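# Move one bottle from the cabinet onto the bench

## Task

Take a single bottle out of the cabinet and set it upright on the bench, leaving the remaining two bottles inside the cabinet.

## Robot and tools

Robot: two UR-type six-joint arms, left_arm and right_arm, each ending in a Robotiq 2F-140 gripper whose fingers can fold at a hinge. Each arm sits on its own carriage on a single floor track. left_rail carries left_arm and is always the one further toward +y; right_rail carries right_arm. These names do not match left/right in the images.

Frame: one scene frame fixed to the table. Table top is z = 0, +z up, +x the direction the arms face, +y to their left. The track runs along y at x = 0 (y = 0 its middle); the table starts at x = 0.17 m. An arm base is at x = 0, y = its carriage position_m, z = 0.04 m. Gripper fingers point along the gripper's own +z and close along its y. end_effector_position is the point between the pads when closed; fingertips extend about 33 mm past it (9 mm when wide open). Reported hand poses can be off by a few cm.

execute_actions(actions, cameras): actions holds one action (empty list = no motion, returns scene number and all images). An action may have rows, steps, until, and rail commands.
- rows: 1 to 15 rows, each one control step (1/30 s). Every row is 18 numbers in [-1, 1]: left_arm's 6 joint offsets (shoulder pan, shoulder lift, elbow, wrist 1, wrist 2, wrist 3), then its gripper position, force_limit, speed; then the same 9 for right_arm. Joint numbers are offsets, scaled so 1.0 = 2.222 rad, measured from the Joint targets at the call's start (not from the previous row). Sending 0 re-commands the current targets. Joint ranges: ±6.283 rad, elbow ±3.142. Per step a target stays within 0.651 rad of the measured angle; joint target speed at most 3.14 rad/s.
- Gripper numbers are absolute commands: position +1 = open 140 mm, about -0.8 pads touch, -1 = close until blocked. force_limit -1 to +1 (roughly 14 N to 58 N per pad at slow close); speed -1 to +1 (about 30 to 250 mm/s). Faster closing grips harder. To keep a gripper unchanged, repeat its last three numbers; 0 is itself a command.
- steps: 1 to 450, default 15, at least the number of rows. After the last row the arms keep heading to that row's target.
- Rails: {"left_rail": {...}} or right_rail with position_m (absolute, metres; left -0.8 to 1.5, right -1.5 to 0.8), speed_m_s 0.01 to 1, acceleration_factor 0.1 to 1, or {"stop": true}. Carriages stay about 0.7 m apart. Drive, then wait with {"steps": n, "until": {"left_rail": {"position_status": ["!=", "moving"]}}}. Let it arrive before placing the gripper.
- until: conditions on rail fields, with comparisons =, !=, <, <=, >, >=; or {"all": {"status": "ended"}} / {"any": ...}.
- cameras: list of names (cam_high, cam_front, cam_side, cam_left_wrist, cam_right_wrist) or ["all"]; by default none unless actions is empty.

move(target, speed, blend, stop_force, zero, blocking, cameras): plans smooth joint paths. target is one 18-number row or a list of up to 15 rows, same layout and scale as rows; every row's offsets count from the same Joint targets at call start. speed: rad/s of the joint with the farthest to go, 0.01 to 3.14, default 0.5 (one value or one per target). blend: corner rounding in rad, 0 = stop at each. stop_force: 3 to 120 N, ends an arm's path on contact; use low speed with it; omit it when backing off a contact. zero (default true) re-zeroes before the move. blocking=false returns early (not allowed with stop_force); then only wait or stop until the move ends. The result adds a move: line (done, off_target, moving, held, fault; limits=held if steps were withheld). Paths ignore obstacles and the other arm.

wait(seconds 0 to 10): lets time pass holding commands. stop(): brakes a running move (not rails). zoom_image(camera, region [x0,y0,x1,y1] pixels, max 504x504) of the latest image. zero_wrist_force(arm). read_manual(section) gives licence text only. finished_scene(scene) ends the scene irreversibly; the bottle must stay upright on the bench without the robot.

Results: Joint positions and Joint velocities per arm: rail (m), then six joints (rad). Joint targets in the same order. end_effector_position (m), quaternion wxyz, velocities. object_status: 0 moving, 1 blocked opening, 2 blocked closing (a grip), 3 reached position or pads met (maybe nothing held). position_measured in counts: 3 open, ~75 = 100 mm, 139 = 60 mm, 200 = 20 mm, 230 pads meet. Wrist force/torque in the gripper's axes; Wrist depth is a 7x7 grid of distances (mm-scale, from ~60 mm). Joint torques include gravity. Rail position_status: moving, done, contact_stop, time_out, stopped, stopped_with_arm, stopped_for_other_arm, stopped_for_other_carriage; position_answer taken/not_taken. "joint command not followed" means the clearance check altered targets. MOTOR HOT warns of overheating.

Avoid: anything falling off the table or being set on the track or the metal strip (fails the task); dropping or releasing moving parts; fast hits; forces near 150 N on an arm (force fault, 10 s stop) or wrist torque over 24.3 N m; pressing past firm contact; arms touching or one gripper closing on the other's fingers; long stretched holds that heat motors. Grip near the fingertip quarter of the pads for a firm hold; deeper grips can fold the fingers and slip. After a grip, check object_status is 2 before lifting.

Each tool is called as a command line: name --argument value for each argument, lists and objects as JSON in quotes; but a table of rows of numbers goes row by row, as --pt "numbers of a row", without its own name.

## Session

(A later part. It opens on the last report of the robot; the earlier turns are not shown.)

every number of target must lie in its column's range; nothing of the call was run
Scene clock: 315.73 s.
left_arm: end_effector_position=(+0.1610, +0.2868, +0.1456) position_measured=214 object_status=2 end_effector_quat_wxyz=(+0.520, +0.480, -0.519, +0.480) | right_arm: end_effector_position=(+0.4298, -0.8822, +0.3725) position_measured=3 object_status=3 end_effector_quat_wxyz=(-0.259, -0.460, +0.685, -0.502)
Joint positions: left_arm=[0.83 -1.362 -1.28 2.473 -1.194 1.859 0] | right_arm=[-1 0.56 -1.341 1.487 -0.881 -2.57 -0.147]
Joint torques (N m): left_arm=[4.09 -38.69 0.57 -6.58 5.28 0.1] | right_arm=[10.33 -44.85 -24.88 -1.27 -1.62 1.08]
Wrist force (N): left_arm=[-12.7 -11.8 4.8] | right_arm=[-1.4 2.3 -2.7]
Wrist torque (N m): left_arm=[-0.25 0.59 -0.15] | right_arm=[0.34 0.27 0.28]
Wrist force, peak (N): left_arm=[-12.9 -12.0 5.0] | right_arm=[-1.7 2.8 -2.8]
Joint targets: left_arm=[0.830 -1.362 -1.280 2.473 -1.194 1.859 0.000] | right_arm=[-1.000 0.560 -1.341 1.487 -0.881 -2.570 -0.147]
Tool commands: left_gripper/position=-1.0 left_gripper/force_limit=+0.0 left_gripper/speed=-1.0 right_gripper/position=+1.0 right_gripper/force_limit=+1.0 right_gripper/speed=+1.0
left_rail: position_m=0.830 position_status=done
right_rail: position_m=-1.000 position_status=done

move --target '[0,0,0,0,0,0,-1,0,-1,0.1594,0.0898,0.0534,0.0222,1.0,0.0331,0.3,-1,-1]' --speed 1.6

move --target '[0,0,0,0,0,0,-1,0,-1,0.1595,0.0898,0.0533,0.0223,1.0,0.0331,0.3,-1,-1]' --speed 1.6

move --target '[0,0,0,0,0,0,-1,0,-1,0,0,0,0,0.1988,0,0.3,-1,-1]' --speed 1

execute_actions --actions '[{"right_rail":{"position_m":-0.85},"steps":90,"until":{"right_rail":{"position_status":["!=","moving"]}}}]' --cameras '["cam_right_wrist","cam_high"]'

Scene clock: 325.70 s.
left_arm: end_effector_position=(+0.1610, +0.2868, +0.1456) position_measured=214 object_status=2 end_effector_quat_wxyz=(+0.520, +0.480, -0.519, +0.480) | right_arm: end_effector_position=(-0.0537, -0.3724, +0.2822) position_measured=91 object_status=3 end_effector_quat_wxyz=(-0.616, -0.034, +0.748, +0.243)
Joint positions: left_arm=[0.83 -1.362 -1.28 2.473 -1.194 1.859 0] | right_arm=[-1 0.914 -1.142 1.606 -0.832 -0.348 -0.073]
Joint torques (N m): left_arm=[3.4 -37.51 -0.04 -6.73 5.42 -0.29] | right_arm=[11.67 -32.46 -12.27 1.11 2.18 2.27]
Wrist force (N): left_arm=[-12.7 -11.9 4.7] | right_arm=[-1.4 0.9 -3.1]
Wrist torque (N m): left_arm=[-0.27 0.60 -0.16] | right_arm=[0.40 0.23 0.01]
Wrist force, peak (N): left_arm=[-13.0 -12.0 4.9] | right_arm=[-1.6 2.9 -2.6]
Wrist depth (mm): cam_left_wrist=[175 172 169 166 163 160 159 / 184 181 178 174 171 168 - / 196 193 188 183 181 177 1195 / 207 201 198 153 185 186 1249 / 222 215 - 93 79 78 376 / - - - - - 75 60 / - - - - - - -] | cam_right_wrist=[714 828 1388 1545 1649 1769 1613 / 1137 1492 847 1075 1783 1907 1958 / 1613 1589 1714 1011 1102 1976 2238 / 1700 1741 1637 1091 2193 147 1397 / - 83 1313 1179 2611 109 86 / - 65 1371 1513 2012 - 70 / - - 1205 1380 1534 - -]
Joint targets: left_arm=[0.830 -1.362 -1.280 2.473 -1.194 1.859 0.000] | right_arm=[-1.000 0.914 -1.142 1.606 -0.832 -0.348 -0.073]
left_rail: position_m=0.830 position_status=done
right_rail: position_m=-1.000 position_status=done
move: done

Scene clock: 327.93 s.
left_arm: end_effector_position=(+0.1610, +0.2868, +0.1456) position_measured=214 object_status=2 end_effector_quat_wxyz=(+0.520, +0.480, -0.519, +0.480) | right_arm: end_effector_position=(+0.2071, -0.2003, +0.1703) position_measured=91 object_status=3 end_effector_quat_wxyz=(-0.328, +0.626, +0.328, +0.626)
Joint positions: left_arm=[0.83 -1.362 -1.28 2.473 -1.194 1.859 0] | right_arm=[-1 1.268 -0.942 1.725 -0.783 1.874 0]
Joint torques (N m): left_arm=[3.69 -37.58 -0.97 -6.84 5.14 -0.4] | right_arm=[11.87 -38.57 -10.76 -0.84 1.72 2.27]
Wrist force (N): left_arm=[-12.8 -11.8 4.6] | right_arm=[-1.8 1.8 -4.0]
Wrist torque (N m): left_arm=[-0.24 0.62 -0.15] | right_arm=[0.42 0.33 0.12]
Wrist force, peak (N): left_arm=[-13.0 -12.0 4.8] | right_arm=[-2.2 2.7 -4.2]
Wrist depth (mm): cam_left_wrist=[175 172 168 165 162 159 - / 184 181 178 174 170 169 - / 196 193 188 182 181 177 - / 207 203 198 153 186 185 1256 / 222 213 - 93 79 78 - / - - - - - 74 60 / - - - - - - -] | cam_right_wrist=[801 - 4476 483 423 333 271 / 419 461 502 588 688 591 284 / 440 468 530 623 717 616 314 / 457 491 547 606 596 138 353 / - 83 402 460 451 109 88 / - 65 341 340 340 340 70 / - - 272 269 269 269 -]
Joint targets: left_arm=[0.830 -1.362 -1.280 2.473 -1.194 1.859 0.000] | right_arm=[-1.000 1.268 -0.942 1.725 -0.783 1.874 0.000]
left_rail: position_m=0.830 position_status=done
right_rail: position_m=-1.000 position_status=done
move: done

Scene clock: 329.10 s.
left_arm: end_effector_position=(+0.1610, +0.2868, +0.1456) position_measured=214 object_status=2 end_effector_quat_wxyz=(+0.520, +0.480, -0.519, +0.480) | right_arm: end_effector_position=(+0.2995, -0.3006, +0.1703) position_measured=91 object_status=3 end_effector_quat_wxyz=(-0.183, +0.683, +0.183, +0.683)
Joint positions: left_arm=[0.83 -1.362 -1.28 2.473 -1.194 1.859 0] | right_arm=[-1 1.268 -0.942 1.725 -0.782 2.315 0]
Joint torques (N m): left_arm=[4.1 -38.69 0.79 -6.47 5.34 -0.55] | right_arm=[9.91 -39.01 -11.17 -1.23 1.24 2.28]
Wrist force (N): left_arm=[-12.7 -12.0 4.8] | right_arm=[-1.7 2.3 -3.5]
Wrist torque (N m): left_arm=[-0.29 0.59 -0.16] | right_arm=[0.52 0.32 0.12]
Wrist force, peak (N): left_arm=[-13.0 -12.0 4.9] | right_arm=[-1.6 2.9 -3.7]
Wrist depth (mm): cam_left_wrist=[175 172 168 166 163 160 157 / 184 181 178 174 171 167 - / 195 193 188 183 181 178 - / 207 202 199 153 186 186 1235 / 222 213 - 93 78 78 1286 / - - - - - 75 60 / - - - - - - -] | cam_right_wrist=[414 387 321 329 4874 4062 - / 505 614 671 349 508 4062 3782 / 514 620 712 366 553 - 3988 / 530 591 447 391 588 147 3375 / - 83 396 400 458 109 89 / - 65 337 340 340 340 70 / - - 269 271 269 268 -]
Joint targets: left_arm=[0.830 -1.362 -1.280 2.473 -1.194 1.859 0.000] | right_arm=[-1.000 1.268 -0.942 1.725 -0.783 2.316 0.000]
left_rail: position_m=0.830 position_status=done
right_rail: position_m=-1.000 position_status=done
move: done

Scene clock: 330.37 s.
left_arm: end_effector_position=(+0.1610, +0.2868, +0.1456) position_measured=214 object_status=2 end_effector_quat_wxyz=(+0.520, +0.480, -0.519, +0.480) | right_arm: end_effector_position=(+0.2995, -0.1506, +0.1703) position_measured=91 object_status=3 end_effector_quat_wxyz=(-0.183, +0.683, +0.183, +0.683)
Joint positions: left_arm=[0.83 -1.362 -1.28 2.473 -1.194 1.859 0] | right_arm=[-0.85 1.268 -0.942 1.725 -0.782 2.316 0]
Joint torques (N m): left_arm=[3.11 -37.8 0.95 -6.62 5.56 -0.29] | right_arm=[7.69 -39.95 -18.57 -2.53 0.36 2.24]
Wrist force (N): left_arm=[-12.6 -12.1 4.9] | right_arm=[-1.7 2.2 -3.3]
Wrist torque (N m): left_arm=[-0.31 0.57 -0.16] | right_arm=[0.50 0.32 0.13]
Wrist force, peak (N): left_arm=[-12.9 -12.1 5.0] | right_arm=[-1.8 2.9 -4.3]
Wrist depth (mm): cam_left_wrist=[175 172 168 166 163 160 158 / 184 182 178 174 171 168 - / 195 192 188 183 181 177 1235 / 207 203 198 153 185 184 - / 222 214 - 93 79 78 - / - - - - - 74 60 / - - - - - - -] | cam_right_wrist=[352 388 319 320 324 233 3988 / 354 447 583 582 517 388 4476 / 364 457 603 604 548 397 3226 / 375 448 538 606 378 148 3323 / - 83 397 419 391 109 89 / - 65 338 339 323 - 70 / - - 271 268 269 269 -]
Joint targets: left_arm=[0.830 -1.362 -1.280 2.473 -1.194 1.859 0.000] | right_arm=[-0.850 1.268 -0.942 1.725 -0.783 2.316 0.000]
Tool commands: left_gripper/position=-1.0 left_gripper/force_limit=+0.0 left_gripper/speed=-1.0 right_gripper/position=+0.3 right_gripper/force_limit=-1.0 right_gripper/speed=-1.0
left_rail: position_m=0.830 position_status=done
right_rail: position_m=-0.850 position_status=done
camera_calibration:
cam_right_wrist: T_world_to_cam=[[0.508913, -0.860816, 0.00160118, -0.268791], [-0.273969, -0.163733, -0.947699, 0.229561], [0.816056, 0.481858, -0.319163, 0.0207952], [0, 0, 0, 1]] pos_world=[0.182714, -0.203813, 0.224622]
Images, in order (width x height): cam_high 672x504, cam_right_wrist 672x504.

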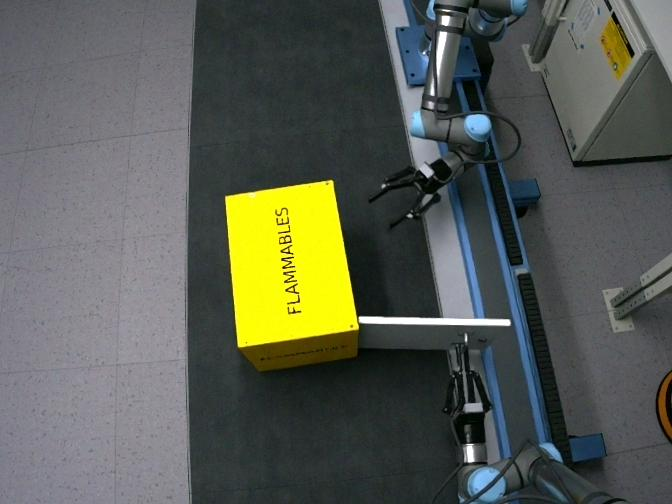

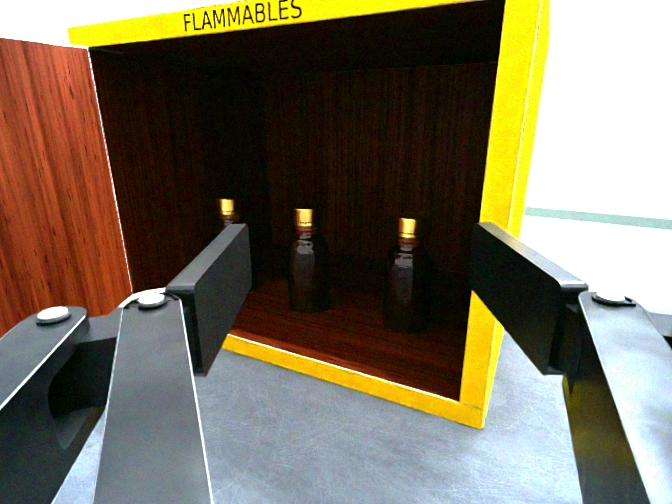

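move --target '[0,0,0,0,0,0,-1,0,-1,-0.1884,-0.0125,0.3370,-0.3245,-0.0317,0,0.3,-1,-1]' --speed 0.9

execute_actions --actions '[{"right_rail":{"position_m":-0.45},"steps":90,"until":{"right_rail":{"position_status":["!=","moving"]}}}]' --cameras '["cam_right_wrist","cam_high","cam_front"]'

Scene clock: 367.30 s.
left_arm: end_effector_position=(+0.1610, +0.2868, +0.1456) position_measured=214 object_status=2 end_effector_quat_wxyz=(+0.520, +0.480, -0.519, +0.480) | right_arm: end_effector_position=(+0.3823, -0.5073, +0.0622) position_measured=91 object_status=3 end_effector_quat_wxyz=(-0.062, +0.704, +0.062, +0.704)
Joint positions: left_arm=[0.83 -1.362 -1.28 2.473 -1.194 1.859 0] | right_arm=[-0.85 0.85 -0.97 2.473 -1.503 2.245 0]
Joint torques (N m): left_arm=[3.51 -38.04 0.23 -6.74 5.14 -0.79] | right_arm=[-11.93 -42.22 3.58 -3.14 -1.34 1.84]
Wrist force (N): left_arm=[-12.9 -11.9 4.9] | right_arm=[-1.4 2.2 -3.7]
Wrist torque (N m): left_arm=[-0.26 0.63 -0.16] | right_arm=[0.50 0.24 0.12]
Wrist force, peak (N): left_arm=[-12.9 -12.2 5.0] | right_arm=[-2.3 4.3 -4.5]
Wrist depth (mm): cam_left_wrist=[175 172 168 166 163 160 159 / 183 181 178 173 171 168 - / 198 193 188 183 181 177 1151 / 207 204 199 153 184 186 1271 / - 214 - 93 78 78 - / - - - - - 74 60 / - - - - - - -] | cam_right_wrist=[415 4768 - 4768 3988 3596 5624 / 416 5624 4985 - 4667 4768 5772 / 419 530 645 653 669 4768 5772 / 368 414 330 365 363 147 363 / - 83 206 236 235 109 89 / - 65 175 174 174 174 70 / - - 138 138 144 138 -]
Joint targets: left_arm=[0.830 -1.362 -1.280 2.473 -1.194 1.859 0.000] | right_arm=[-0.850 0.850 -0.970 2.473 -1.504 2.245 0.000]
left_rail: position_m=0.830 position_status=done
right_rail: position_m=-0.850 position_status=done
move: done

Scene clock: 369.20 s.
left_arm: end_effector_position=(+0.1610, +0.2868, +0.1456) position_measured=214 object_status=2 end_effector_quat_wxyz=(+0.520, +0.480, -0.519, +0.480) | right_arm: end_effector_position=(+0.3823, -0.1073, +0.0622) position_measured=91 object_status=3 end_effector_quat_wxyz=(-0.062, +0.704, +0.062, +0.704)
Joint positions: left_arm=[0.83 -1.362 -1.28 2.473 -1.194 1.859 0] | right_arm=[-0.45 0.85 -0.97 2.473 -1.504 2.245 0]
Joint torques (N m): left_arm=[1.28 -37.89 -0.03 -6.71 5.27 -0.63] | right_arm=[-7.13 -33.31 -5.68 -2.14 0.01 1.72]
Wrist force (N): left_arm=[-12.9 -11.9 4.8] | right_arm=[-1.7 2.0 -3.8]
Wrist torque (N m): left_arm=[-0.28 0.63 -0.15] | right_arm=[0.46 0.30 0.12]
Wrist force, peak (N): left_arm=[-13.0 -12.1 5.0] | right_arm=[-1.6 3.5 -4.3]
Wrist depth (mm): cam_left_wrist=[175 172 169 166 163 160 162 / 184 182 178 173 170 168 - / 195 192 188 183 181 177 1122 / 207 202 199 153 186 185 - / 222 213 - 93 79 78 402 / - - - - - 74 60 / - - - - - - -] | cam_right_wrist=[379 447 433 421 408 171 3782 / 351 465 453 435 432 174 4218 / 297 476 457 271 449 208 4218 / 306 308 277 278 305 138 363 / - 83 207 216 212 109 89 / - 65 174 174 174 173 70 / - - 138 138 144 138 -]
Joint targets: left_arm=[0.830 -1.362 -1.280 2.473 -1.194 1.859 0.000] | right_arm=[-0.450 0.850 -0.970 2.473 -1.504 2.245 0.000]
Tool commands: left_gripper/position=-1.0 left_gripper/force_limit=+0.0 left_gripper/speed=-1.0 right_gripper/position=+0.3 right_gripper/force_limit=-1.0 right_gripper/speed=-1.0
left_rail: position_m=0.830 position_status=done
right_rail: position_m=-0.450 position_status=done
camera_calibration:
cam_right_wrist: T_world_to_cam=[[0.184651, -0.982803, 0.00154974, -0.162653], [-0.313424, -0.060381, -0.947692, 0.18316], [0.931488, 0.174506, -0.319183, -0.179238], [0, 0, 0, 1]] pos_world=[0.254399, -0.117518, 0.116622]
Images, in order (width x height): cam_high 672x504, cam_front 672x504, cam_right_wrist 672x504.

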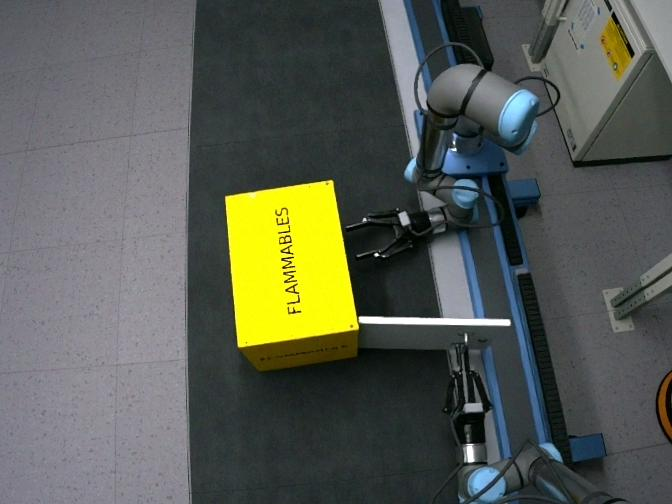

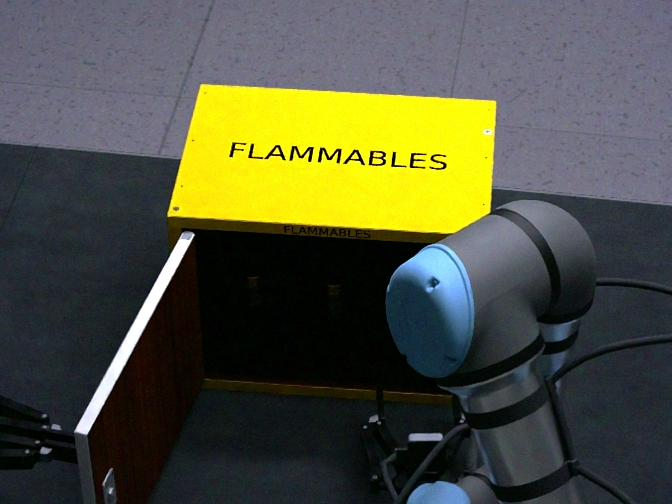

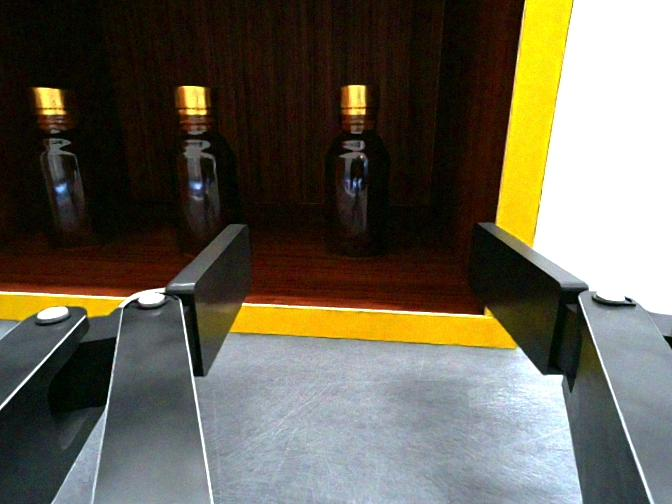

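move --pt "0 0 0 0 0 0 -1 0 -1 -0.0633 0.0069 -0.0454 0.0389 -0.0627 0 0.3 -1 -1" --pt "0 0 0 0 0 0 -1 0 -1 -0.1076 0.0210 -0.1042 0.0837 -0.1070 0 0.3 -1 -1" --speed 0.15 --blend '[0.02,0]' --stop_force 10 --cameras '["cam_right_wrist"]'

Scene clock: 389.43 s.
left_arm: end_effector_position=(+0.1610, +0.2868, +0.1456) position_measured=214 object_status=2 end_effector_quat_wxyz=(+0.520, +0.480, -0.519, +0.480) | right_arm: end_effector_position=(+0.4877, -0.0881, +0.0614) position_measured=91 object_status=3 end_effector_quat_wxyz=(-0.061, +0.705, +0.062, +0.704)
Joint positions: left_arm=[0.83 -1.362 -1.28 2.473 -1.194 1.859 0] | right_arm=[-0.45 0.656 -0.938 2.303 -1.364 2.053 0]
Joint torques (N m): left_arm=[3.68 -38.21 -9.25 -6.62 -1.82 -0.68] | right_arm=[12.1 -47.2 -0.24 -3.34 1.51 1.49]
Wrist force (N): left_arm=[-11.4 -4.0 1.9] | right_arm=[-1.9 2.7 -3.6]
Wrist torque (N m): left_arm=[-0.47 0.58 -0.15] | right_arm=[0.59 0.36 0.13]
Wrist force, peak (N): left_arm=[-13.0 -12.2 4.9] | right_arm=[-0.9 2.0 -17.2]
Wrist depth (mm): cam_left_wrist=[175 172 169 166 163 160 158 / 185 182 178 174 170 168 1773 / 196 194 188 183 181 176 - / 207 203 198 153 186 186 1286 / 223 215 - 93 79 78 1242 / - - - - - 75 60 / - - - - - - -] | cam_right_wrist=[350 345 341 334 328 186 115 / 358 358 360 173 343 183 114 / 360 195 378 173 317 181 113 / 304 - 271 183 246 143 112 / - 83 171 186 194 116 89 / - 65 144 144 144 144 70 / - - 125 124 121 119 -]
Joint targets: left_arm=[0.830 -1.362 -1.280 2.473 -1.194 1.859 0.000] | right_arm=[-0.450 0.656 -0.938 2.303 -1.364 2.053 0.000]
left_rail: position_m=0.830 position_status=done
right_rail: position_m=-0.450 position_status=done
move: contact (right_arm); path passed 1 of 2 targets; right_arm: the elbow is farthest, 0.061 rad from its target
camera_calibration:
cam_right_wrist: T_world_to_cam=[[0.183321, -0.983051, 0.00214876, -0.162666], [-0.314279, -0.060678, -0.947389, 0.216944], [0.931462, 0.173001, -0.320076, -0.281067], [0, 0, 0, 1]] pos_world=[0.359805, -0.0981207, 0.115917]
Images, in order (width x height): cam_right_wrist 672x504.

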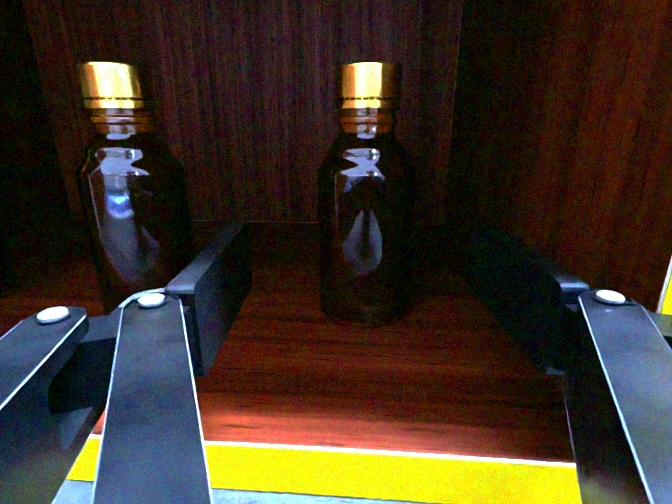

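move --target '[0,0,0,0,0,0,-1,0,-1,0.0095,-0.0030,0.0126,-0.0096,0.0095,0,-0.05,-1,-1]' --speed 0.1

move --target '[0,0,0,0,0,0,-1,0,-1,-0.0303,0.0096,-0.0402,0.0306,-0.0303,0,-0.05,-1,-1]' --speed 0.1 --stop_force 8 --cameras '["cam_right_wrist"]'

Scene clock: 411.43 s.
left_arm: end_effector_position=(+0.1610, +0.2868, +0.1456) position_measured=214 object_status=2 end_effector_quat_wxyz=(+0.520, +0.480, -0.519, +0.480) | right_arm: end_effector_position=(+0.4730, -0.0910, +0.0615) position_measured=135 object_status=0 end_effector_quat_wxyz=(-0.061, +0.705, +0.062, +0.704)
Joint positions: left_arm=[0.83 -1.362 -1.28 2.473 -1.194 1.859 0] | right_arm=[-0.45 0.678 -0.945 2.331 -1.385 2.074 0]
Joint torques (N m): left_arm=[2.51 -36.14 -27.61 -6.57 -1.69 -0.63] | right_arm=[11.93 -46.32 0.68 -3.4 1.42 1.4]
Wrist force (N): left_arm=[-11.6 -3.5 -1.8] | right_arm=[-1.8 2.3 -3.6]
Wrist torque (N m): left_arm=[-0.48 0.64 -0.15] | right_arm=[0.51 0.31 0.13]
Wrist force, peak (N): left_arm=[-11.6 -4.2 2.2] | right_arm=[-2.2 2.4 -4.2]
Wrist depth (mm): cam_left_wrist=[176 173 169 166 163 160 159 / 185 182 179 174 171 168 1018 / 196 192 189 183 181 177 - / 207 203 199 153 186 186 1235 / 223 214 - 93 79 78 - / - - - - - 75 60 / - - - - - - -] | cam_right_wrist=[361 362 354 348 342 182 113 / 377 189 373 187 354 179 112 / 376 188 393 188 309 178 111 / 305 199 155 199 192 161 112 / 227 89 90 195 182 89 89 / - - 138 144 144 - - / - - - 136 135 - -]
Joint targets: left_arm=[0.830 -1.362 -1.280 2.473 -1.194 1.859 0.000] | right_arm=[-0.450 0.678 -0.945 2.331 -1.385 2.074 0.000]
left_rail: position_m=0.830 position_status=done
right_rail: position_m=-0.450 position_status=done
move: done

Scene clock: 413.27 s.
left_arm: end_effector_position=(+0.1610, +0.2868, +0.1456) position_measured=214 object_status=2 end_effector_quat_wxyz=(+0.520, +0.480, -0.519, +0.480) | right_arm: end_effector_position=(+0.5204, -0.0838, +0.0619) position_measured=135 object_status=3 end_effector_quat_wxyz=(-0.061, +0.705, +0.062, +0.704)
Joint positions: left_arm=[0.83 -1.362 -1.28 2.473 -1.194 1.859 0] | right_arm=[-0.45 0.61 -0.923 2.241 -1.317 2.007 0]
Joint torques (N m): left_arm=[2.67 -34.63 -26.42 -6.55 -1.88 -0.74] | right_arm=[-11.83 -28.17 -12.7 -0.72 -1.41 1.37]
Wrist force (N): left_arm=[-11.4 -3.3 -1.9] | right_arm=[-2.0 2.7 -3.7]
Wrist torque (N m): left_arm=[-0.44 0.60 -0.15] | right_arm=[0.59 0.37 0.12]
Wrist force, peak (N): left_arm=[-11.8 -3.5 -1.7] | right_arm=[-2.1 2.0 -4.8]
Wrist depth (mm): cam_left_wrist=[175 173 169 166 162 160 161 / 184 182 178 174 171 168 - / 196 193 188 183 181 177 - / 206 205 199 153 185 185 - / 231 214 - 93 79 78 1215 / - - - - - 75 60 / - - - - - - -] | cam_right_wrist=[317 315 311 301 298 189 118 / 140 331 328 140 310 186 116 / 140 342 345 140 281 184 115 / 145 161 155 146 147 167 114 / - 89 90 158 157 89 89 / - - 131 144 144 - - / - - - 115 115 - -]
Joint targets: left_arm=[0.830 -1.362 -1.280 2.473 -1.194 1.859 0.000] | right_arm=[-0.450 0.610 -0.923 2.241 -1.317 2.007 0.000]
left_rail: position_m=0.830 position_status=done
right_rail: position_m=-0.450 position_status=done
move: done
camera_calibration:
cam_right_wrist: T_world_to_cam=[[0.183321, -0.983051, 0.00214876, -0.164435], [-0.314279, -0.060678, -0.947389, 0.227956], [0.931462, 0.173001, -0.320076, -0.31211], [0, 0, 0, 1]] pos_world=[0.392505, -0.0938207, 0.116417]
Images, in order (width x height): cam_right_wrist 672x504.

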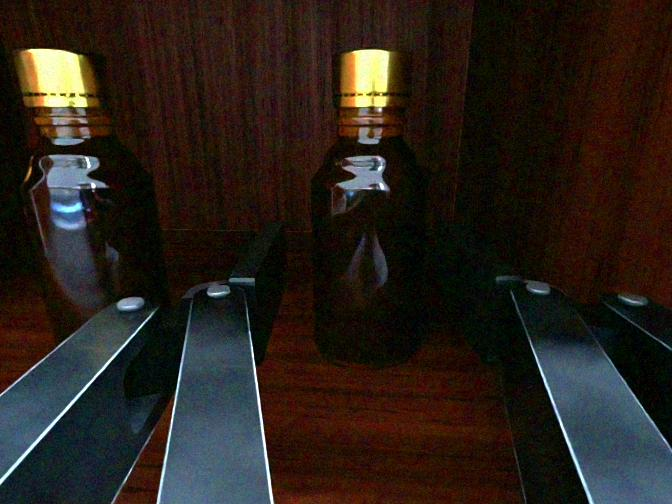

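move --target '[0,0,0,0,0,0,-1,0,-1,-0.0051,0.0016,-0.0067,0.0051,-0.0051,0,-0.05,-1,-1]' --speed 0.1 --stop_force 8

execute_actions --actions '[{"rows":[[0,0,0,0,0,0,-1,0,-1,0,0,0,0,0,0,-1,-0.02,-1]],"steps":60}]' --cameras '["cam_right_wrist"]'

Scene clock: 423.83 s.
left_arm: end_effector_position=(+0.1610, +0.2868, +0.1456) position_measured=214 object_status=2 end_effector_quat_wxyz=(+0.520, +0.480, -0.519, +0.480) | right_arm: end_effector_position=(+0.5285, -0.0831, +0.0621) position_measured=135 object_status=3 end_effector_quat_wxyz=(-0.061, +0.705, +0.062, +0.704)
Joint positions: left_arm=[0.83 -1.362 -1.28 2.473 -1.194 1.859 0] | right_arm=[-0.45 0.599 -0.92 2.226 -1.306 1.996 0]
Joint torques (N m): left_arm=[3.27 -34.3 -26.94 -6.63 -1.79 -1.18] | right_arm=[-12.02 -28.59 -13.03 -0.77 -1.42 1.39]
Wrist force (N): left_arm=[-11.4 -3.5 -1.7] | right_arm=[-1.9 2.6 -3.4]
Wrist torque (N m): left_arm=[-0.47 0.60 -0.15] | right_arm=[0.56 0.36 0.12]
Wrist force, peak (N): left_arm=[-11.8 -3.5 -1.6] | right_arm=[-2.0 2.9 -3.9]
Wrist depth (mm): cam_left_wrist=[176 172 169 166 163 160 1999 / 185 182 178 173 170 168 1027 / 196 193 188 184 181 177 - / 207 203 199 153 185 184 1228 / 222 213 - 93 79 78 - / - - - - - 75 60 / - - - - - - -] | cam_right_wrist=[307 310 303 294 290 189 117 / - 323 320 133 302 186 116 / 134 336 337 132 281 184 115 / - 249 155 136 138 167 114 / - 89 90 152 149 89 89 / - - 131 145 145 - - / - - - 115 115 - -]
Joint targets: left_arm=[0.830 -1.362 -1.280 2.473 -1.194 1.859 0.000] | right_arm=[-0.450 0.599 -0.920 2.226 -1.306 1.996 0.000]
left_rail: position_m=0.830 position_status=done
right_rail: position_m=-0.450 position_status=done
move: done

Scene clock: 426.03 s.
left_arm: end_effector_position=(+0.1610, +0.2868, +0.1456) position_measured=214 object_status=2 end_effector_quat_wxyz=(+0.520, +0.480, -0.519, +0.480) | right_arm: end_effector_position=(+0.5285, -0.0831, +0.0621) position_measured=162 object_status=2 end_effector_quat_wxyz=(-0.061, +0.705, +0.062, +0.704)
Joint positions: left_arm=[0.83 -1.362 -1.28 2.473 -1.194 1.859 0] | right_arm=[-0.45 0.599 -0.92 2.226 -1.306 1.996 0]
Joint torques (N m): left_arm=[3.34 -33.34 -26.38 -6.48 -1.9 -1.08] | right_arm=[-5.93 -29.4 -11.46 -1.12 0.53 1.38]
Wrist force (N): left_arm=[-11.5 -3.6 -1.9] | right_arm=[-1.1 2.3 -4.5]
Wrist torque (N m): left_arm=[-0.50 0.61 -0.15] | right_arm=[0.55 0.35 0.18]
Wrist force, peak (N): left_arm=[-11.7 -3.5 -1.8] | right_arm=[-1.3 2.5 -4.7]
Wrist depth (mm): cam_left_wrist=[175 173 169 166 163 160 159 / 184 181 178 173 170 167 1170 / 196 193 188 182 181 178 - / 207 203 199 153 186 187 - / 222 213 - 93 79 78 - / - - - - - 75 60 / - - - - - - -] | cam_right_wrist=[310 309 301 294 290 189 117 / 138 325 319 131 304 186 116 / 135 342 338 132 282 184 115 / 138 275 303 135 138 181 114 / 143 84 83 146 143 84 99 / - 70 - 145 145 - 72 / - - - 115 115 - -]
Joint targets: left_arm=[0.830 -1.362 -1.280 2.473 -1.194 1.859 0.000] | right_arm=[-0.450 0.599 -0.920 2.226 -1.306 1.996 0.000]
left_rail: position_m=0.830 position_status=done
right_rail: position_m=-0.450 position_status=done
camera_calibration:
cam_right_wrist: T_world_to_cam=[[0.183321, -0.983051, 0.00214876, -0.165232], [-0.314279, -0.060678, -0.947389, 0.230733], [0.931462, 0.173001, -0.320076, -0.319712], [0, 0, 0, 1]] pos_world=[0.400605, -0.0931207, 0.116617]
Images, in order (width x height): cam_right_wrist 672x504.

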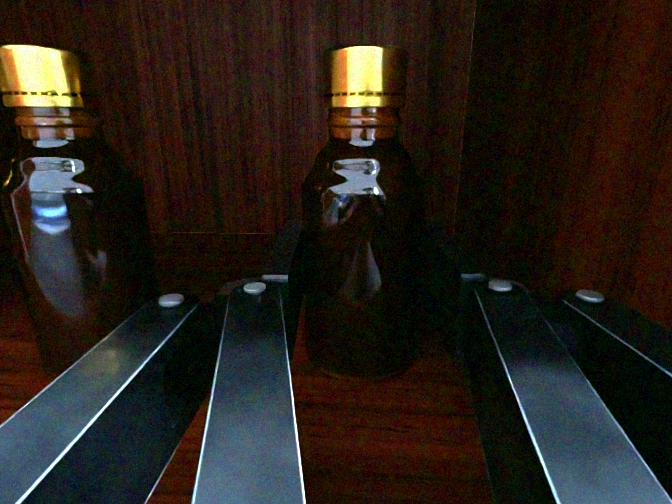

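execute_actions --actions '[{"rows":[[0,0,0,0,0,0,-1,0,-1,0,0,0,0,0,0,-0.05,-1,-1]],"steps":25}]'

move --target '[0,0,0,0,0,0,-1,0,-1,0,-0.0203,0.0022,0.0181,0,0,-0.05,-1,-1]' --speed 0.1

execute_actions --actions '[{"rows":[[0,0,0,0,0,0,-1,0,-1,0,0,0,0,0,0,-1,-0.02,-1]],"steps":60}]' --cameras '["cam_right_wrist"]'

Scene clock: 443.13 s.
left_arm: end_effector_position=(+0.1610, +0.2868, +0.1456) position_measured=214 object_status=2 end_effector_quat_wxyz=(+0.520, +0.480, -0.519, +0.480) | right_arm: end_effector_position=(+0.5285, -0.0831, +0.0621) position_measured=135 object_status=3 end_effector_quat_wxyz=(-0.061, +0.705, +0.062, +0.704)
Joint positions: left_arm=[0.83 -1.362 -1.28 2.473 -1.194 1.859 0] | right_arm=[-0.45 0.599 -0.92 2.226 -1.306 1.996 0]
Joint torques (N m): left_arm=[2.14 -30.79 -27.08 -6.12 -1.97 -1.05] | right_arm=[5.37 -31.33 -9.08 -2.04 1.02 1.35]
Wrist force (N): left_arm=[-11.6 -3.2 -1.6] | right_arm=[-1.9 2.2 -3.4]
Wrist torque (N m): left_arm=[-0.43 0.63 -0.15] | right_arm=[0.49 0.36 0.12]
Wrist force, peak (N): left_arm=[-11.8 -3.4 -1.6] | right_arm=[-1.3 2.7 -4.9]
Wrist depth (mm): cam_left_wrist=[176 173 169 166 163 160 158 / 184 182 178 174 170 168 - / 196 193 188 182 182 177 - / 207 204 199 153 185 186 - / 223 214 - 93 79 78 380 / - - - - - 75 60 / - - - - - - -] | cam_right_wrist=[308 309 303 294 291 189 117 / 138 324 320 131 304 186 116 / 135 334 337 132 280 185 115 / 138 249 156 136 141 167 114 / - 89 90 149 151 89 89 / - - 131 145 144 - - / - - - 115 115 - -]
Joint targets: left_arm=[0.830 -1.362 -1.280 2.473 -1.194 1.859 0.000] | right_arm=[-0.450 0.599 -0.920 2.226 -1.306 1.996 0.000]
left_rail: position_m=0.830 position_status=done
right_rail: position_m=-0.450 position_status=done

Scene clock: 444.00 s.
left_arm: end_effector_position=(+0.1610, +0.2868, +0.1456) position_measured=214 object_status=2 end_effector_quat_wxyz=(+0.520, +0.480, -0.519, +0.480) | right_arm: end_effector_position=(+0.5282, -0.0833, +0.0777) position_measured=135 object_status=3 end_effector_quat_wxyz=(-0.061, +0.705, +0.062, +0.704)
Joint positions: left_arm=[0.83 -1.362 -1.28 2.473 -1.194 1.859 0] | right_arm=[-0.45 0.599 -0.965 2.231 -1.266 1.996 0]
Joint torques (N m): left_arm=[1.85 -32.13 -27.61 -6.18 -2.08 -1.11] | right_arm=[7.58 -48.75 -2.03 -0.88 0.97 1.29]
Wrist force (N): left_arm=[-11.5 -3.4 -1.5] | right_arm=[-1.9 2.5 -3.4]
Wrist torque (N m): left_arm=[-0.46 0.62 -0.15] | right_arm=[0.54 0.34 0.13]
Wrist force, peak (N): left_arm=[-11.7 -3.4 -1.5] | right_arm=[-2.7 2.7 -3.8]
Wrist depth (mm): cam_left_wrist=[176 173 168 166 162 160 158 / 184 182 180 174 170 168 - / 196 193 188 183 181 176 1188 / 208 204 199 153 185 186 1228 / 219 213 - 93 79 78 1456 / - - - - - 75 60 / - - - - - - -] | cam_right_wrist=[313 309 302 299 292 189 117 / 323 323 318 307 307 186 116 / - 340 339 138 320 184 115 / 140 291 155 137 142 167 114 / - 89 90 148 151 89 89 / - - 153 154 160 - - / - - - 134 134 - -]
Joint targets: left_arm=[0.830 -1.362 -1.280 2.473 -1.194 1.859 0.000] | right_arm=[-0.450 0.599 -0.965 2.231 -1.266 1.996 0.000]
left_rail: position_m=0.830 position_status=done
right_rail: position_m=-0.450 position_status=done
move: done

Scene clock: 446.20 s.
left_arm: end_effector_position=(+0.1610, +0.2868, +0.1456) position_measured=214 object_status=2 end_effector_quat_wxyz=(+0.520, +0.480, -0.519, +0.480) | right_arm: end_effector_position=(+0.5282, -0.0833, +0.0778) position_measured=162 object_status=2 end_effector_quat_wxyz=(-0.061, +0.705, +0.062, +0.704)
Joint positions: left_arm=[0.83 -1.362 -1.28 2.473 -1.194 1.859 0] | right_arm=[-0.45 0.599 -0.965 2.231 -1.266 1.996 0]
Joint torques (N m): left_arm=[2.09 -31.24 -26.73 -6.28 -2.06 -1.16] | right_arm=[10.97 -46.43 -3.33 -0.97 1 1.26]
Wrist force (N): left_arm=[-11.4 -3.4 -1.9] | right_arm=[-1.8 2.1 -4.7]
Wrist torque (N m): left_arm=[-0.45 0.59 -0.15] | right_arm=[0.50 0.39 0.18]
Wrist force, peak (N): left_arm=[-11.7 -3.6 -1.8] | right_arm=[-1.8 2.4 -4.6]
Wrist depth (mm): cam_left_wrist=[175 172 170 167 163 160 158 / 185 182 179 173 170 168 1731 / 196 193 188 183 181 175 - / 207 204 199 153 185 187 1256 / 223 215 - 93 79 78 - / - - - - - 75 60 / - - - - - - -] | cam_right_wrist=[314 309 300 297 292 190 117 / 321 323 321 308 306 185 115 / 140 344 338 138 322 184 115 / 138 292 350 137 138 181 114 / - 84 83 147 138 84 98 / - 70 - 155 160 - 72 / - - - 134 134 - -]
Joint targets: left_arm=[0.830 -1.362 -1.280 2.473 -1.194 1.859 0.000] | right_arm=[-0.450 0.599 -0.965 2.231 -1.266 1.996 0.000]
left_rail: position_m=0.830 position_status=done
right_rail: position_m=-0.450 position_status=done
camera_calibration:
cam_right_wrist: T_world_to_cam=[[0.183321, -0.983051, 0.00214876, -0.165407], [-0.314279, -0.060678, -0.947389, 0.245501], [0.931462, 0.173001, -0.320076, -0.314372], [0, 0, 0, 1]] pos_world=[0.400305, -0.0933207, 0.132317]
Images, in order (width x height): cam_right_wrist 672x504.

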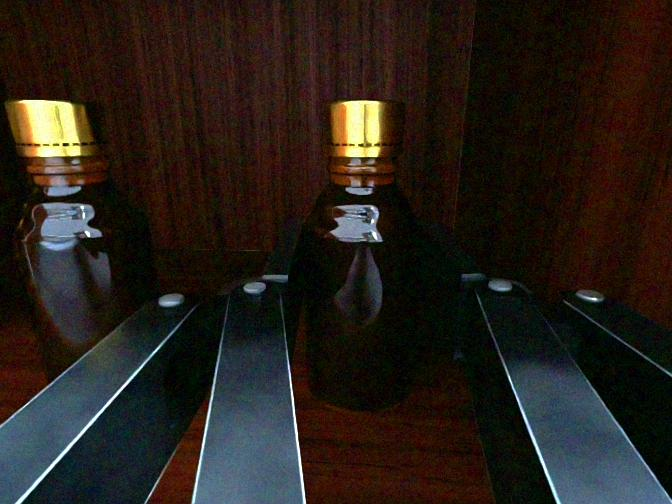

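move --target '[0,0,0,0,0,0,-1,0,-1,0,-0.0202,0.0008,0.0194,0,0,-1,-0.02,-1]' --speed 0.06 --cameras '["cam_right_wrist"]'

Scene clock: 457.53 s.
left_arm: end_effector_position=(+0.1610, +0.2868, +0.1456) position_measured=214 object_status=2 end_effector_quat_wxyz=(+0.520, +0.480, -0.519, +0.480) | right_arm: end_effector_position=(+0.5283, -0.0833, +0.0937) position_measured=162 object_status=2 end_effector_quat_wxyz=(-0.061, +0.705, +0.062, +0.704)
Joint positions: left_arm=[0.83 -1.362 -1.28 2.473 -1.194 1.859 0] | right_arm=[-0.45 0.599 -1.01 2.233 -1.223 1.996 0]
Joint torques (N m): left_arm=[1.81 -30.26 -25.56 -6.14 -1.76 -1.26] | right_arm=[10.94 -50.08 -4.06 -1.6 0.83 1.28]
Wrist force (N): left_arm=[-11.4 -3.4 -1.7] | right_arm=[-4.9 2.6 -3.9]
Wrist torque (N m): left_arm=[-0.47 0.60 -0.15] | right_arm=[0.58 0.40 0.12]
Wrist force, peak (N): left_arm=[-11.7 -3.4 -1.7] | right_arm=[-5.0 2.7 -3.9]
Wrist depth (mm): cam_left_wrist=[176 171 169 166 163 160 161 / 184 182 178 174 171 168 173 / 196 193 188 183 180 177 - / 207 204 199 153 185 185 - / 223 214 - 93 79 78 - / - - - - - 75 60 / - - - - - - -] | cam_right_wrist=[315 307 302 298 289 189 117 / 331 325 319 305 305 185 116 / 141 340 337 138 320 184 115 / - 356 353 136 138 181 114 / 144 84 83 147 138 84 98 / - 70 - 158 184 - 72 / - - - 153 154 - -]
Joint targets: left_arm=[0.830 -1.362 -1.280 2.473 -1.194 1.859 0.000] | right_arm=[-0.450 0.599 -1.010 2.233 -1.223 1.996 0.000]
left_rail: position_m=0.830 position_status=done
right_rail: position_m=-0.450 position_status=done
move: done
camera_calibration:
cam_right_wrist: T_world_to_cam=[[0.183321, -0.983051, 0.00214876, -0.16546], [-0.314279, -0.060678, -0.947389, 0.260596], [0.931462, 0.173001, -0.320076, -0.309376], [0, 0, 0, 1]] pos_world=[0.400405, -0.0933207, 0.148217]
Images, in order (width x height): cam_right_wrist 672x504.

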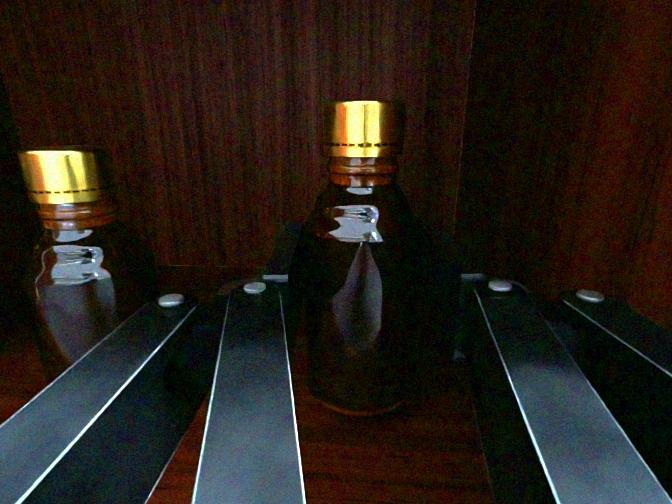

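move --pt "0 0 0 0 0 0 -1 0 -1 0.0425 -0.0211 0.0602 -0.0391 0.0422 0 -1 -0.02 -1" --pt "0 0 0 0 0 0 -1 0 -1 0.1027 -0.0355 0.1082 -0.0727 0.1024 0 -1 -0.02 -1" --speed 0.15 --blend '[0.02,0]'

execute_actions --actions '[{"right_rail":{"position_m":-0.8,"acceleration_factor":0.5},"steps":120,"until":{"right_rail":{"position_status":["!=","moving"]}}}]' --cameras '["cam_right_wrist","cam_side","cam_high"]'

Scene clock: 464.90 s.
left_arm: end_effector_position=(+0.1610, +0.2868, +0.1456) position_measured=214 object_status=2 end_effector_quat_wxyz=(+0.520, +0.480, -0.519, +0.480) | right_arm: end_effector_position=(+0.3908, -0.1073, +0.0938) position_measured=162 object_status=2 end_effector_quat_wxyz=(-0.062, +0.705, +0.062, +0.704)
Joint positions: left_arm=[0.83 -1.362 -1.28 2.473 -1.194 1.859 0] | right_arm=[-0.45 0.827 -1.089 2.473 -1.384 2.223 0]
Joint torques (N m): left_arm=[2.29 -27.92 -25.73 -6.16 -1.81 -1.24] | right_arm=[11.96 -41.4 -1.68 -3.66 1.08 1.2]
Wrist force (N): left_arm=[-11.4 -3.5 -1.7] | right_arm=[-4.6 2.7 -4.0]
Wrist torque (N m): left_arm=[-0.49 0.61 -0.15] | right_arm=[0.60 0.30 0.12]
Wrist force, peak (N): left_arm=[-11.8 -3.6 -1.8] | right_arm=[-5.2 2.6 -4.3]
Wrist depth (mm): cam_left_wrist=[175 172 169 164 163 160 156 / 185 182 178 174 172 168 1832 / 196 194 191 183 182 177 1357 / 208 204 199 153 186 185 - / 223 214 - 93 79 78 - / - - - - - 75 60 / - - - - - - -] | cam_right_wrist=[403 440 432 426 412 173 4218 / 386 463 458 441 329 187 4062 / 299 485 476 139 319 190 4667 / 309 369 124 136 138 383 468 / 286 84 83 147 138 89 301 / - 70 - 155 201 - 72 / - - - 177 176 - -]
Joint targets: left_arm=[0.830 -1.362 -1.280 2.473 -1.194 1.859 0.000] | right_arm=[-0.450 0.827 -1.089 2.474 -1.384 2.223 0.000]
left_rail: position_m=0.830 position_status=done
right_rail: position_m=-0.450 position_status=done
move: done

Scene clock: 467.30 s.
left_arm: end_effector_position=(+0.1610, +0.2868, +0.1456) position_measured=214 object_status=2 end_effector_quat_wxyz=(+0.520, +0.480, -0.519, +0.480) | right_arm: end_effector_position=(+0.3907, -0.4573, +0.0938) position_measured=162 object_status=2 end_effector_quat_wxyz=(-0.062, +0.705, +0.062, +0.704)
Joint positions: left_arm=[0.83 -1.362 -1.28 2.473 -1.194 1.859 0] | right_arm=[-0.8 0.827 -1.089 2.474 -1.384 2.223 0]
Joint torques (N m): left_arm=[2.09 -27.67 -25.12 -5.87 -1.95 -1.26] | right_arm=[8.62 -38.52 -7.47 -1.74 0.38 1.26]
Wrist force (N): left_arm=[-11.6 -3.3 -1.6] | right_arm=[-4.8 2.6 -3.5]
Wrist torque (N m): left_arm=[-0.45 0.63 -0.15] | right_arm=[0.58 0.32 0.12]
Wrist force, peak (N): left_arm=[-11.7 -3.5 -1.8] | right_arm=[-5.2 2.9 -4.1]
Wrist depth (mm): cam_left_wrist=[175 173 168 166 163 160 158 / 185 183 180 174 171 167 1110 / 196 193 189 183 180 177 - / 208 204 199 153 185 185 - / 223 213 - 93 78 78 - / - - - - - 75 60 / - - - - - - -] | cam_right_wrist=[357 440 - 4768 - - 3917 / 343 461 5101 133 5624 4985 4874 / 343 458 - 138 4985 4570 3134 / 362 440 466 136 138 467 464 / 326 84 83 147 121 89 300 / - 70 - 156 201 - 72 / - - - 175 176 - -]
Joint targets: left_arm=[0.830 -1.362 -1.280 2.473 -1.194 1.859 0.000] | right_arm=[-0.800 0.827 -1.089 2.474 -1.384 2.223 0.000]
Tool commands: left_gripper/position=-1.0 left_gripper/force_limit=+0.0 left_gripper/speed=-1.0 right_gripper/position=-1.0 right_gripper/force_limit=-0.02 right_gripper/speed=-1.0
left_rail: position_m=0.830 position_status=done
right_rail: position_m=-0.800 position_status=done
camera_calibration:
cam_right_wrist: T_world_to_cam=[[0.183984, -0.982927, 0.0022576, -0.508124], [-0.314131, -0.0609751, -0.94742, 0.194477], [0.931381, 0.173601, -0.319986, -0.116198], [0, 0, 0, 1]] pos_world=[0.262802, -0.467418, 0.148217]
Images, in order (width x height): cam_high 672x504, cam_side 672x504, cam_right_wrist 672x504.

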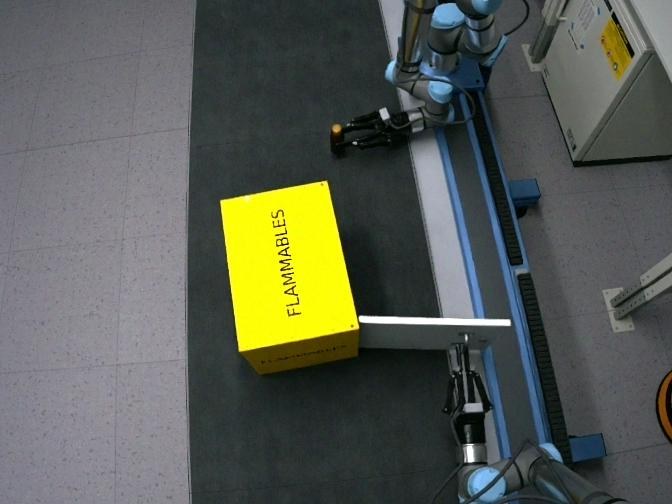

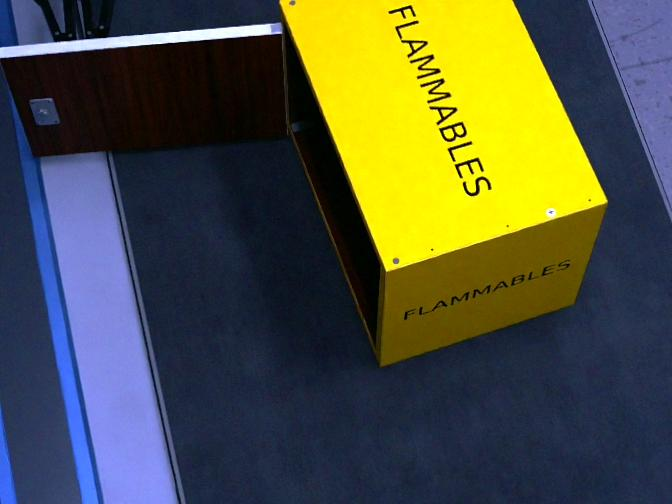

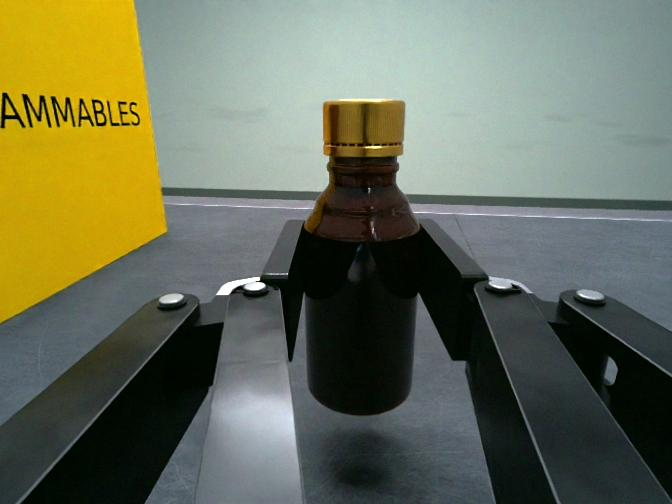

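move --target '[0,0,0,0,0,0,-1,0,-1,0,0.0742,-0.0062,-0.0685,0,0,-1,-0.02,-1]' --speed 0.06 --stop_force 5 --cameras '["cam_right_wrist"]'

Scene clock: 476.77 s.
left_arm: end_effector_position=(+0.1610, +0.2868, +0.1456) position_measured=214 object_status=2 end_effector_quat_wxyz=(+0.520, +0.480, -0.519, +0.480) | right_arm: end_effector_position=(+0.3913, -0.4566, +0.0592) position_measured=162 object_status=2 end_effector_quat_wxyz=(-0.062, +0.704, +0.062, +0.704)
Joint positions: left_arm=[0.83 -1.362 -1.28 2.473 -1.194 1.859 0] | right_arm=[-0.8 0.827 -0.958 2.463 -1.505 2.223 0]
Joint torques (N m): left_arm=[1.73 -25.42 -26.19 -6.14 -1.9 -1.15] | right_arm=[0.91 -42.8 2.52 -1.5 -1 1.15]
Wrist force (N): left_arm=[-11.5 -3.3 -1.6] | right_arm=[-3.0 2.1 -3.7]
Wrist torque (N m): left_arm=[-0.45 0.61 -0.14] | right_arm=[0.58 0.28 0.16]
Wrist force, peak (N): left_arm=[-11.8 -3.5 -1.5] | right_arm=[12.4 4.2 -7.4]
Wrist depth (mm): cam_left_wrist=[175 173 169 166 162 160 163 / 185 182 178 173 170 168 1201 / 196 193 188 183 181 177 - / 207 204 199 153 186 186 - / 223 214 - 93 79 78 - / - - - - - 75 60 / - - - - - - -] | cam_right_wrist=[361 462 4768 4874 4476 4062 3656 / 356 486 5484 131 4768 5101 4570 / 344 461 647 138 534 5101 - / 331 357 354 136 138 353 353 / 246 84 83 147 138 84 228 / - 70 - 155 160 - 72 / - - - 134 134 - -]
Joint targets: left_arm=[0.830 -1.362 -1.280 2.473 -1.194 1.859 0.000] | right_arm=[-0.800 0.827 -0.958 2.463 -1.505 2.223 0.000]
left_rail: position_m=0.830 position_status=done
right_rail: position_m=-0.800 position_status=done
move: contact (right_arm); limits=held; right_arm: the shoulder lift is farthest, 0.034 rad from its target
joint command not followed: on one or more control steps a check withheld the commanded joint targets of the right arm, and it was not sent them on those steps.
cause: the commanded joint targets, or the way to them, would bring a part of the arm (just beyond joint 6 (wrist 2)) too close to the robot's own body.
camera_calibration:
cam_right_wrist: T_world_to_cam=[[0.183986, -0.982927, 0.00175227, -0.507413], [-0.313526, -0.0603756, -0.947658, 0.162079], [0.931585, 0.173806, -0.319282, -0.127984], [0, 0, 0, 1]] pos_world=[0.263401, -0.46672, 0.113621]
Images, in order (width x height): cam_right_wrist 672x504.

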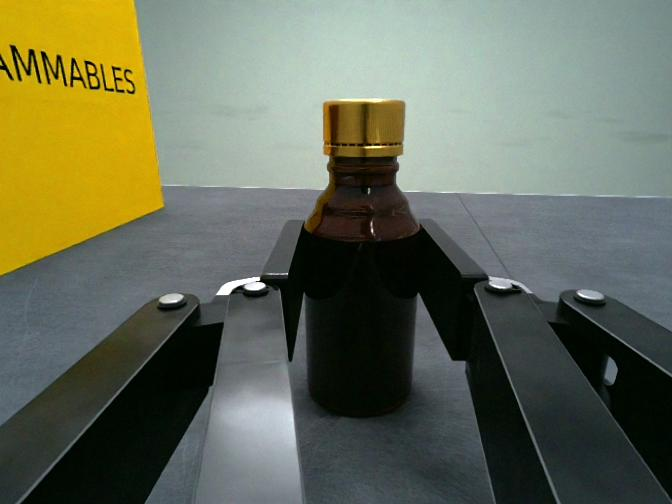

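move --pt "0 0 0 0 0 0 -1 0 -1 0 -0.0590 0.0050 0.0545 0 0 -1 -0.02 -1" --pt "0 0 0 0 0 0 -1 0 -1 -0.1026 -0.0234 -0.1035 0.1269 -0.1022 0 -1 -0.02 -1" --speed 0.2 --blend '[0.02,0]'

move --target '[0,0,0,0,0,0,-1,0,-1,0,0.0564,-0.0047,-0.0517,0,0,-1,-0.02,-1]' --speed 0.05 --stop_force 5 --cameras '["cam_right_wrist"]'

Scene clock: 490.97 s.
left_arm: end_effector_position=(+0.1610, +0.2868, +0.1456) position_measured=214 object_status=2 end_effector_quat_wxyz=(+0.520, +0.480, -0.519, +0.480) | right_arm: end_effector_position=(+0.5283, -0.4331, +0.0941) position_measured=162 object_status=2 end_effector_quat_wxyz=(-0.061, +0.704, +0.061, +0.705)
Joint positions: left_arm=[0.83 -1.362 -1.28 2.473 -1.194 1.859 0] | right_arm=[-0.8 0.599 -1.01 2.233 -1.223 1.996 0]
Joint torques (N m): left_arm=[0.75 -22.43 -26.92 -5.83 -1.84 -1.23] | right_arm=[-12.95 -28.46 -14.34 -1.7 -1.28 1.12]
Wrist force (N): left_arm=[-11.5 -3.6 -1.5] | right_arm=[-4.8 2.5 -3.6]
Wrist torque (N m): left_arm=[-0.51 0.61 -0.15] | right_arm=[0.57 0.37 0.13]
Wrist force, peak (N): left_arm=[-11.8 -3.5 -1.8] | right_arm=[-5.9 2.5 -3.8]
Wrist depth (mm): cam_left_wrist=[176 173 169 166 163 160 161 / 185 182 178 174 170 168 - / 196 193 188 183 179 174 - / 208 203 199 153 185 185 - / 220 214 - 93 79 78 - / - - - - - 75 60 / - - - - - - -] | cam_right_wrist=[327 5223 5101 - 5101 4476 4139 / 330 - 5624 132 4476 4874 3988 / 349 6267 - 138 4476 - 4570 / 333 470 467 137 138 460 465 / 318 84 83 147 121 89 298 / - 70 - 156 201 - 72 / - - - 176 176 - -]
Joint targets: left_arm=[0.830 -1.362 -1.280 2.473 -1.194 1.859 0.000] | right_arm=[-0.800 0.599 -1.010 2.233 -1.223 1.996 0.000]
left_rail: position_m=0.830 position_status=done
right_rail: position_m=-0.800 position_status=done
move: done

Scene clock: 494.10 s.
left_arm: end_effector_position=(+0.1610, +0.2868, +0.1456) position_measured=214 object_status=2 end_effector_quat_wxyz=(+0.520, +0.480, -0.519, +0.480) | right_arm: end_effector_position=(+0.5289, -0.4328, +0.0598) position_measured=162 object_status=2 end_effector_quat_wxyz=(-0.061, +0.704, +0.061, +0.704)
Joint positions: left_arm=[0.83 -1.362 -1.28 2.473 -1.194 1.859 0] | right_arm=[-0.8 0.599 -0.912 2.224 -1.312 1.996 0]
Joint torques (N m): left_arm=[0.18 -22.69 -26.32 -5.92 -1.72 -1.31] | right_arm=[-8.36 -50.18 -2.41 -2.2 -0.58 1.12]
Wrist force (N): left_arm=[-11.5 -3.5 -1.6] | right_arm=[-4.0 1.8 -3.5]
Wrist torque (N m): left_arm=[-0.48 0.61 -0.15] | right_arm=[0.46 0.41 0.14]
Wrist force, peak (N): left_arm=[-11.7 -3.6 -1.8] | right_arm=[9.1 3.2 -5.6]
Wrist depth (mm): cam_left_wrist=[175 173 169 166 162 160 162 / 185 182 178 173 168 168 - / 196 193 188 183 181 177 1317 / 206 203 199 153 184 185 - / 229 - - 93 79 78 - / - - - - - 75 60 / - - - - - - -] | cam_right_wrist=[327 3482 3848 4387 4218 - 3848 / 327 3718 - 133 - 5101 4139 / 344 5223 509 138 4301 4874 3917 / 321 356 354 136 138 351 352 / 247 84 83 147 138 84 228 / - 70 - 155 160 - 72 / - - - 134 134 - -]
Joint targets: left_arm=[0.830 -1.362 -1.280 2.473 -1.194 1.859 0.000] | right_arm=[-0.800 0.599 -0.912 2.224 -1.312 1.996 0.000]
left_rail: position_m=0.830 position_status=done
right_rail: position_m=-0.800 position_status=done
move: contact (right_arm); right_arm: the shoulder lift is farthest, 0.028 rad from its target
camera_calibration:
cam_right_wrist: T_world_to_cam=[[0.183143, -0.983085, 0.00172187, -0.508952], [-0.313594, -0.0600805, -0.947655, 0.207358], [0.931728, 0.173016, -0.319293, -0.260447], [0, 0, 0, 1]] pos_world=[0.400903, -0.442823, 0.114221]
Images, in order (width x height): cam_right_wrist 672x504.

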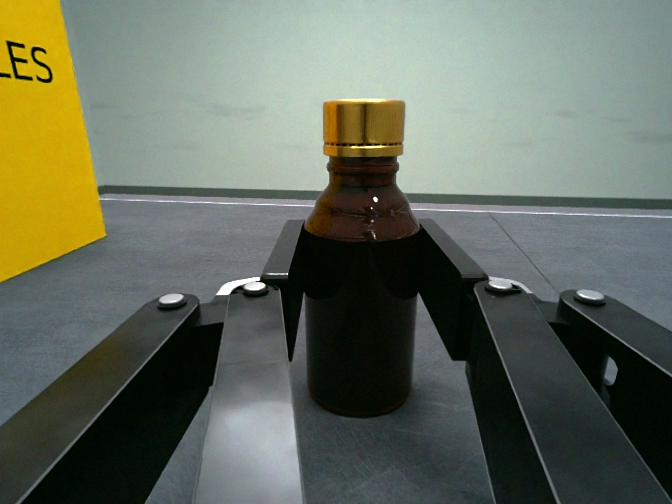

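move --target '[0,0,0,0,0,0,-1,0,-1,0,0.0016,-0.0001,-0.0015,0,0,-1,-0.02,-1]' --speed 0.03

Scene clock: 498.20 s.
left_arm: end_effector_position=(+0.1610, +0.2868, +0.1456) position_measured=214 object_status=2 end_effector_quat_wxyz=(+0.520, +0.480, -0.519, +0.480) | right_arm: end_effector_position=(+0.5289, -0.4329, +0.0587) position_measured=162 object_status=2 end_effector_quat_wxyz=(-0.062, +0.704, +0.061, +0.705)
Joint positions: left_arm=[0.83 -1.362 -1.28 2.473 -1.194 1.859 0] | right_arm=[-0.8 0.599 -0.909 2.224 -1.316 1.996 0]
Joint torques (N m): left_arm=[0.05 -22.91 -26.96 -5.86 -1.79 -1.31] | right_arm=[2.36 -11.75 -6.94 3.36 0.88 1.21]
Wrist force (N): left_arm=[-11.5 -3.2 -1.8] | right_arm=[25.6 4.2 -12.3]
Wrist torque (N m): left_arm=[-0.43 0.61 -0.15] | right_arm=[0.45 0.33 0.02]
Wrist force, peak (N): left_arm=[-11.7 -3.4 -1.6] | right_arm=[25.6 4.2 -12.3]
Wrist depth (mm): cam_left_wrist=[175 173 169 167 163 160 160 / 184 182 179 169 170 168 - / - 193 188 183 181 176 - / 207 203 199 153 185 186 - / 223 213 - 93 78 78 - / - - - - - 75 60 / - - - - - - -] | cam_right_wrist=[326 5484 - 4874 4301 3988 3482 / 326 - 5484 4476 4570 4387 6093 / 345 567 - 138 153 4768 4301 / 322 359 356 136 138 352 353 / 248 84 83 148 138 84 228 / - 70 - 155 160 - 72 / - - - 134 134 - -]
Joint targets: left_arm=[0.830 -1.362 -1.280 2.473 -1.194 1.859 0.000] | right_arm=[-0.800 0.599 -0.909 2.224 -1.316 1.996 0.000]
left_rail: position_m=0.830 position_status=done
right_rail: position_m=-0.800 position_status=done
move: done


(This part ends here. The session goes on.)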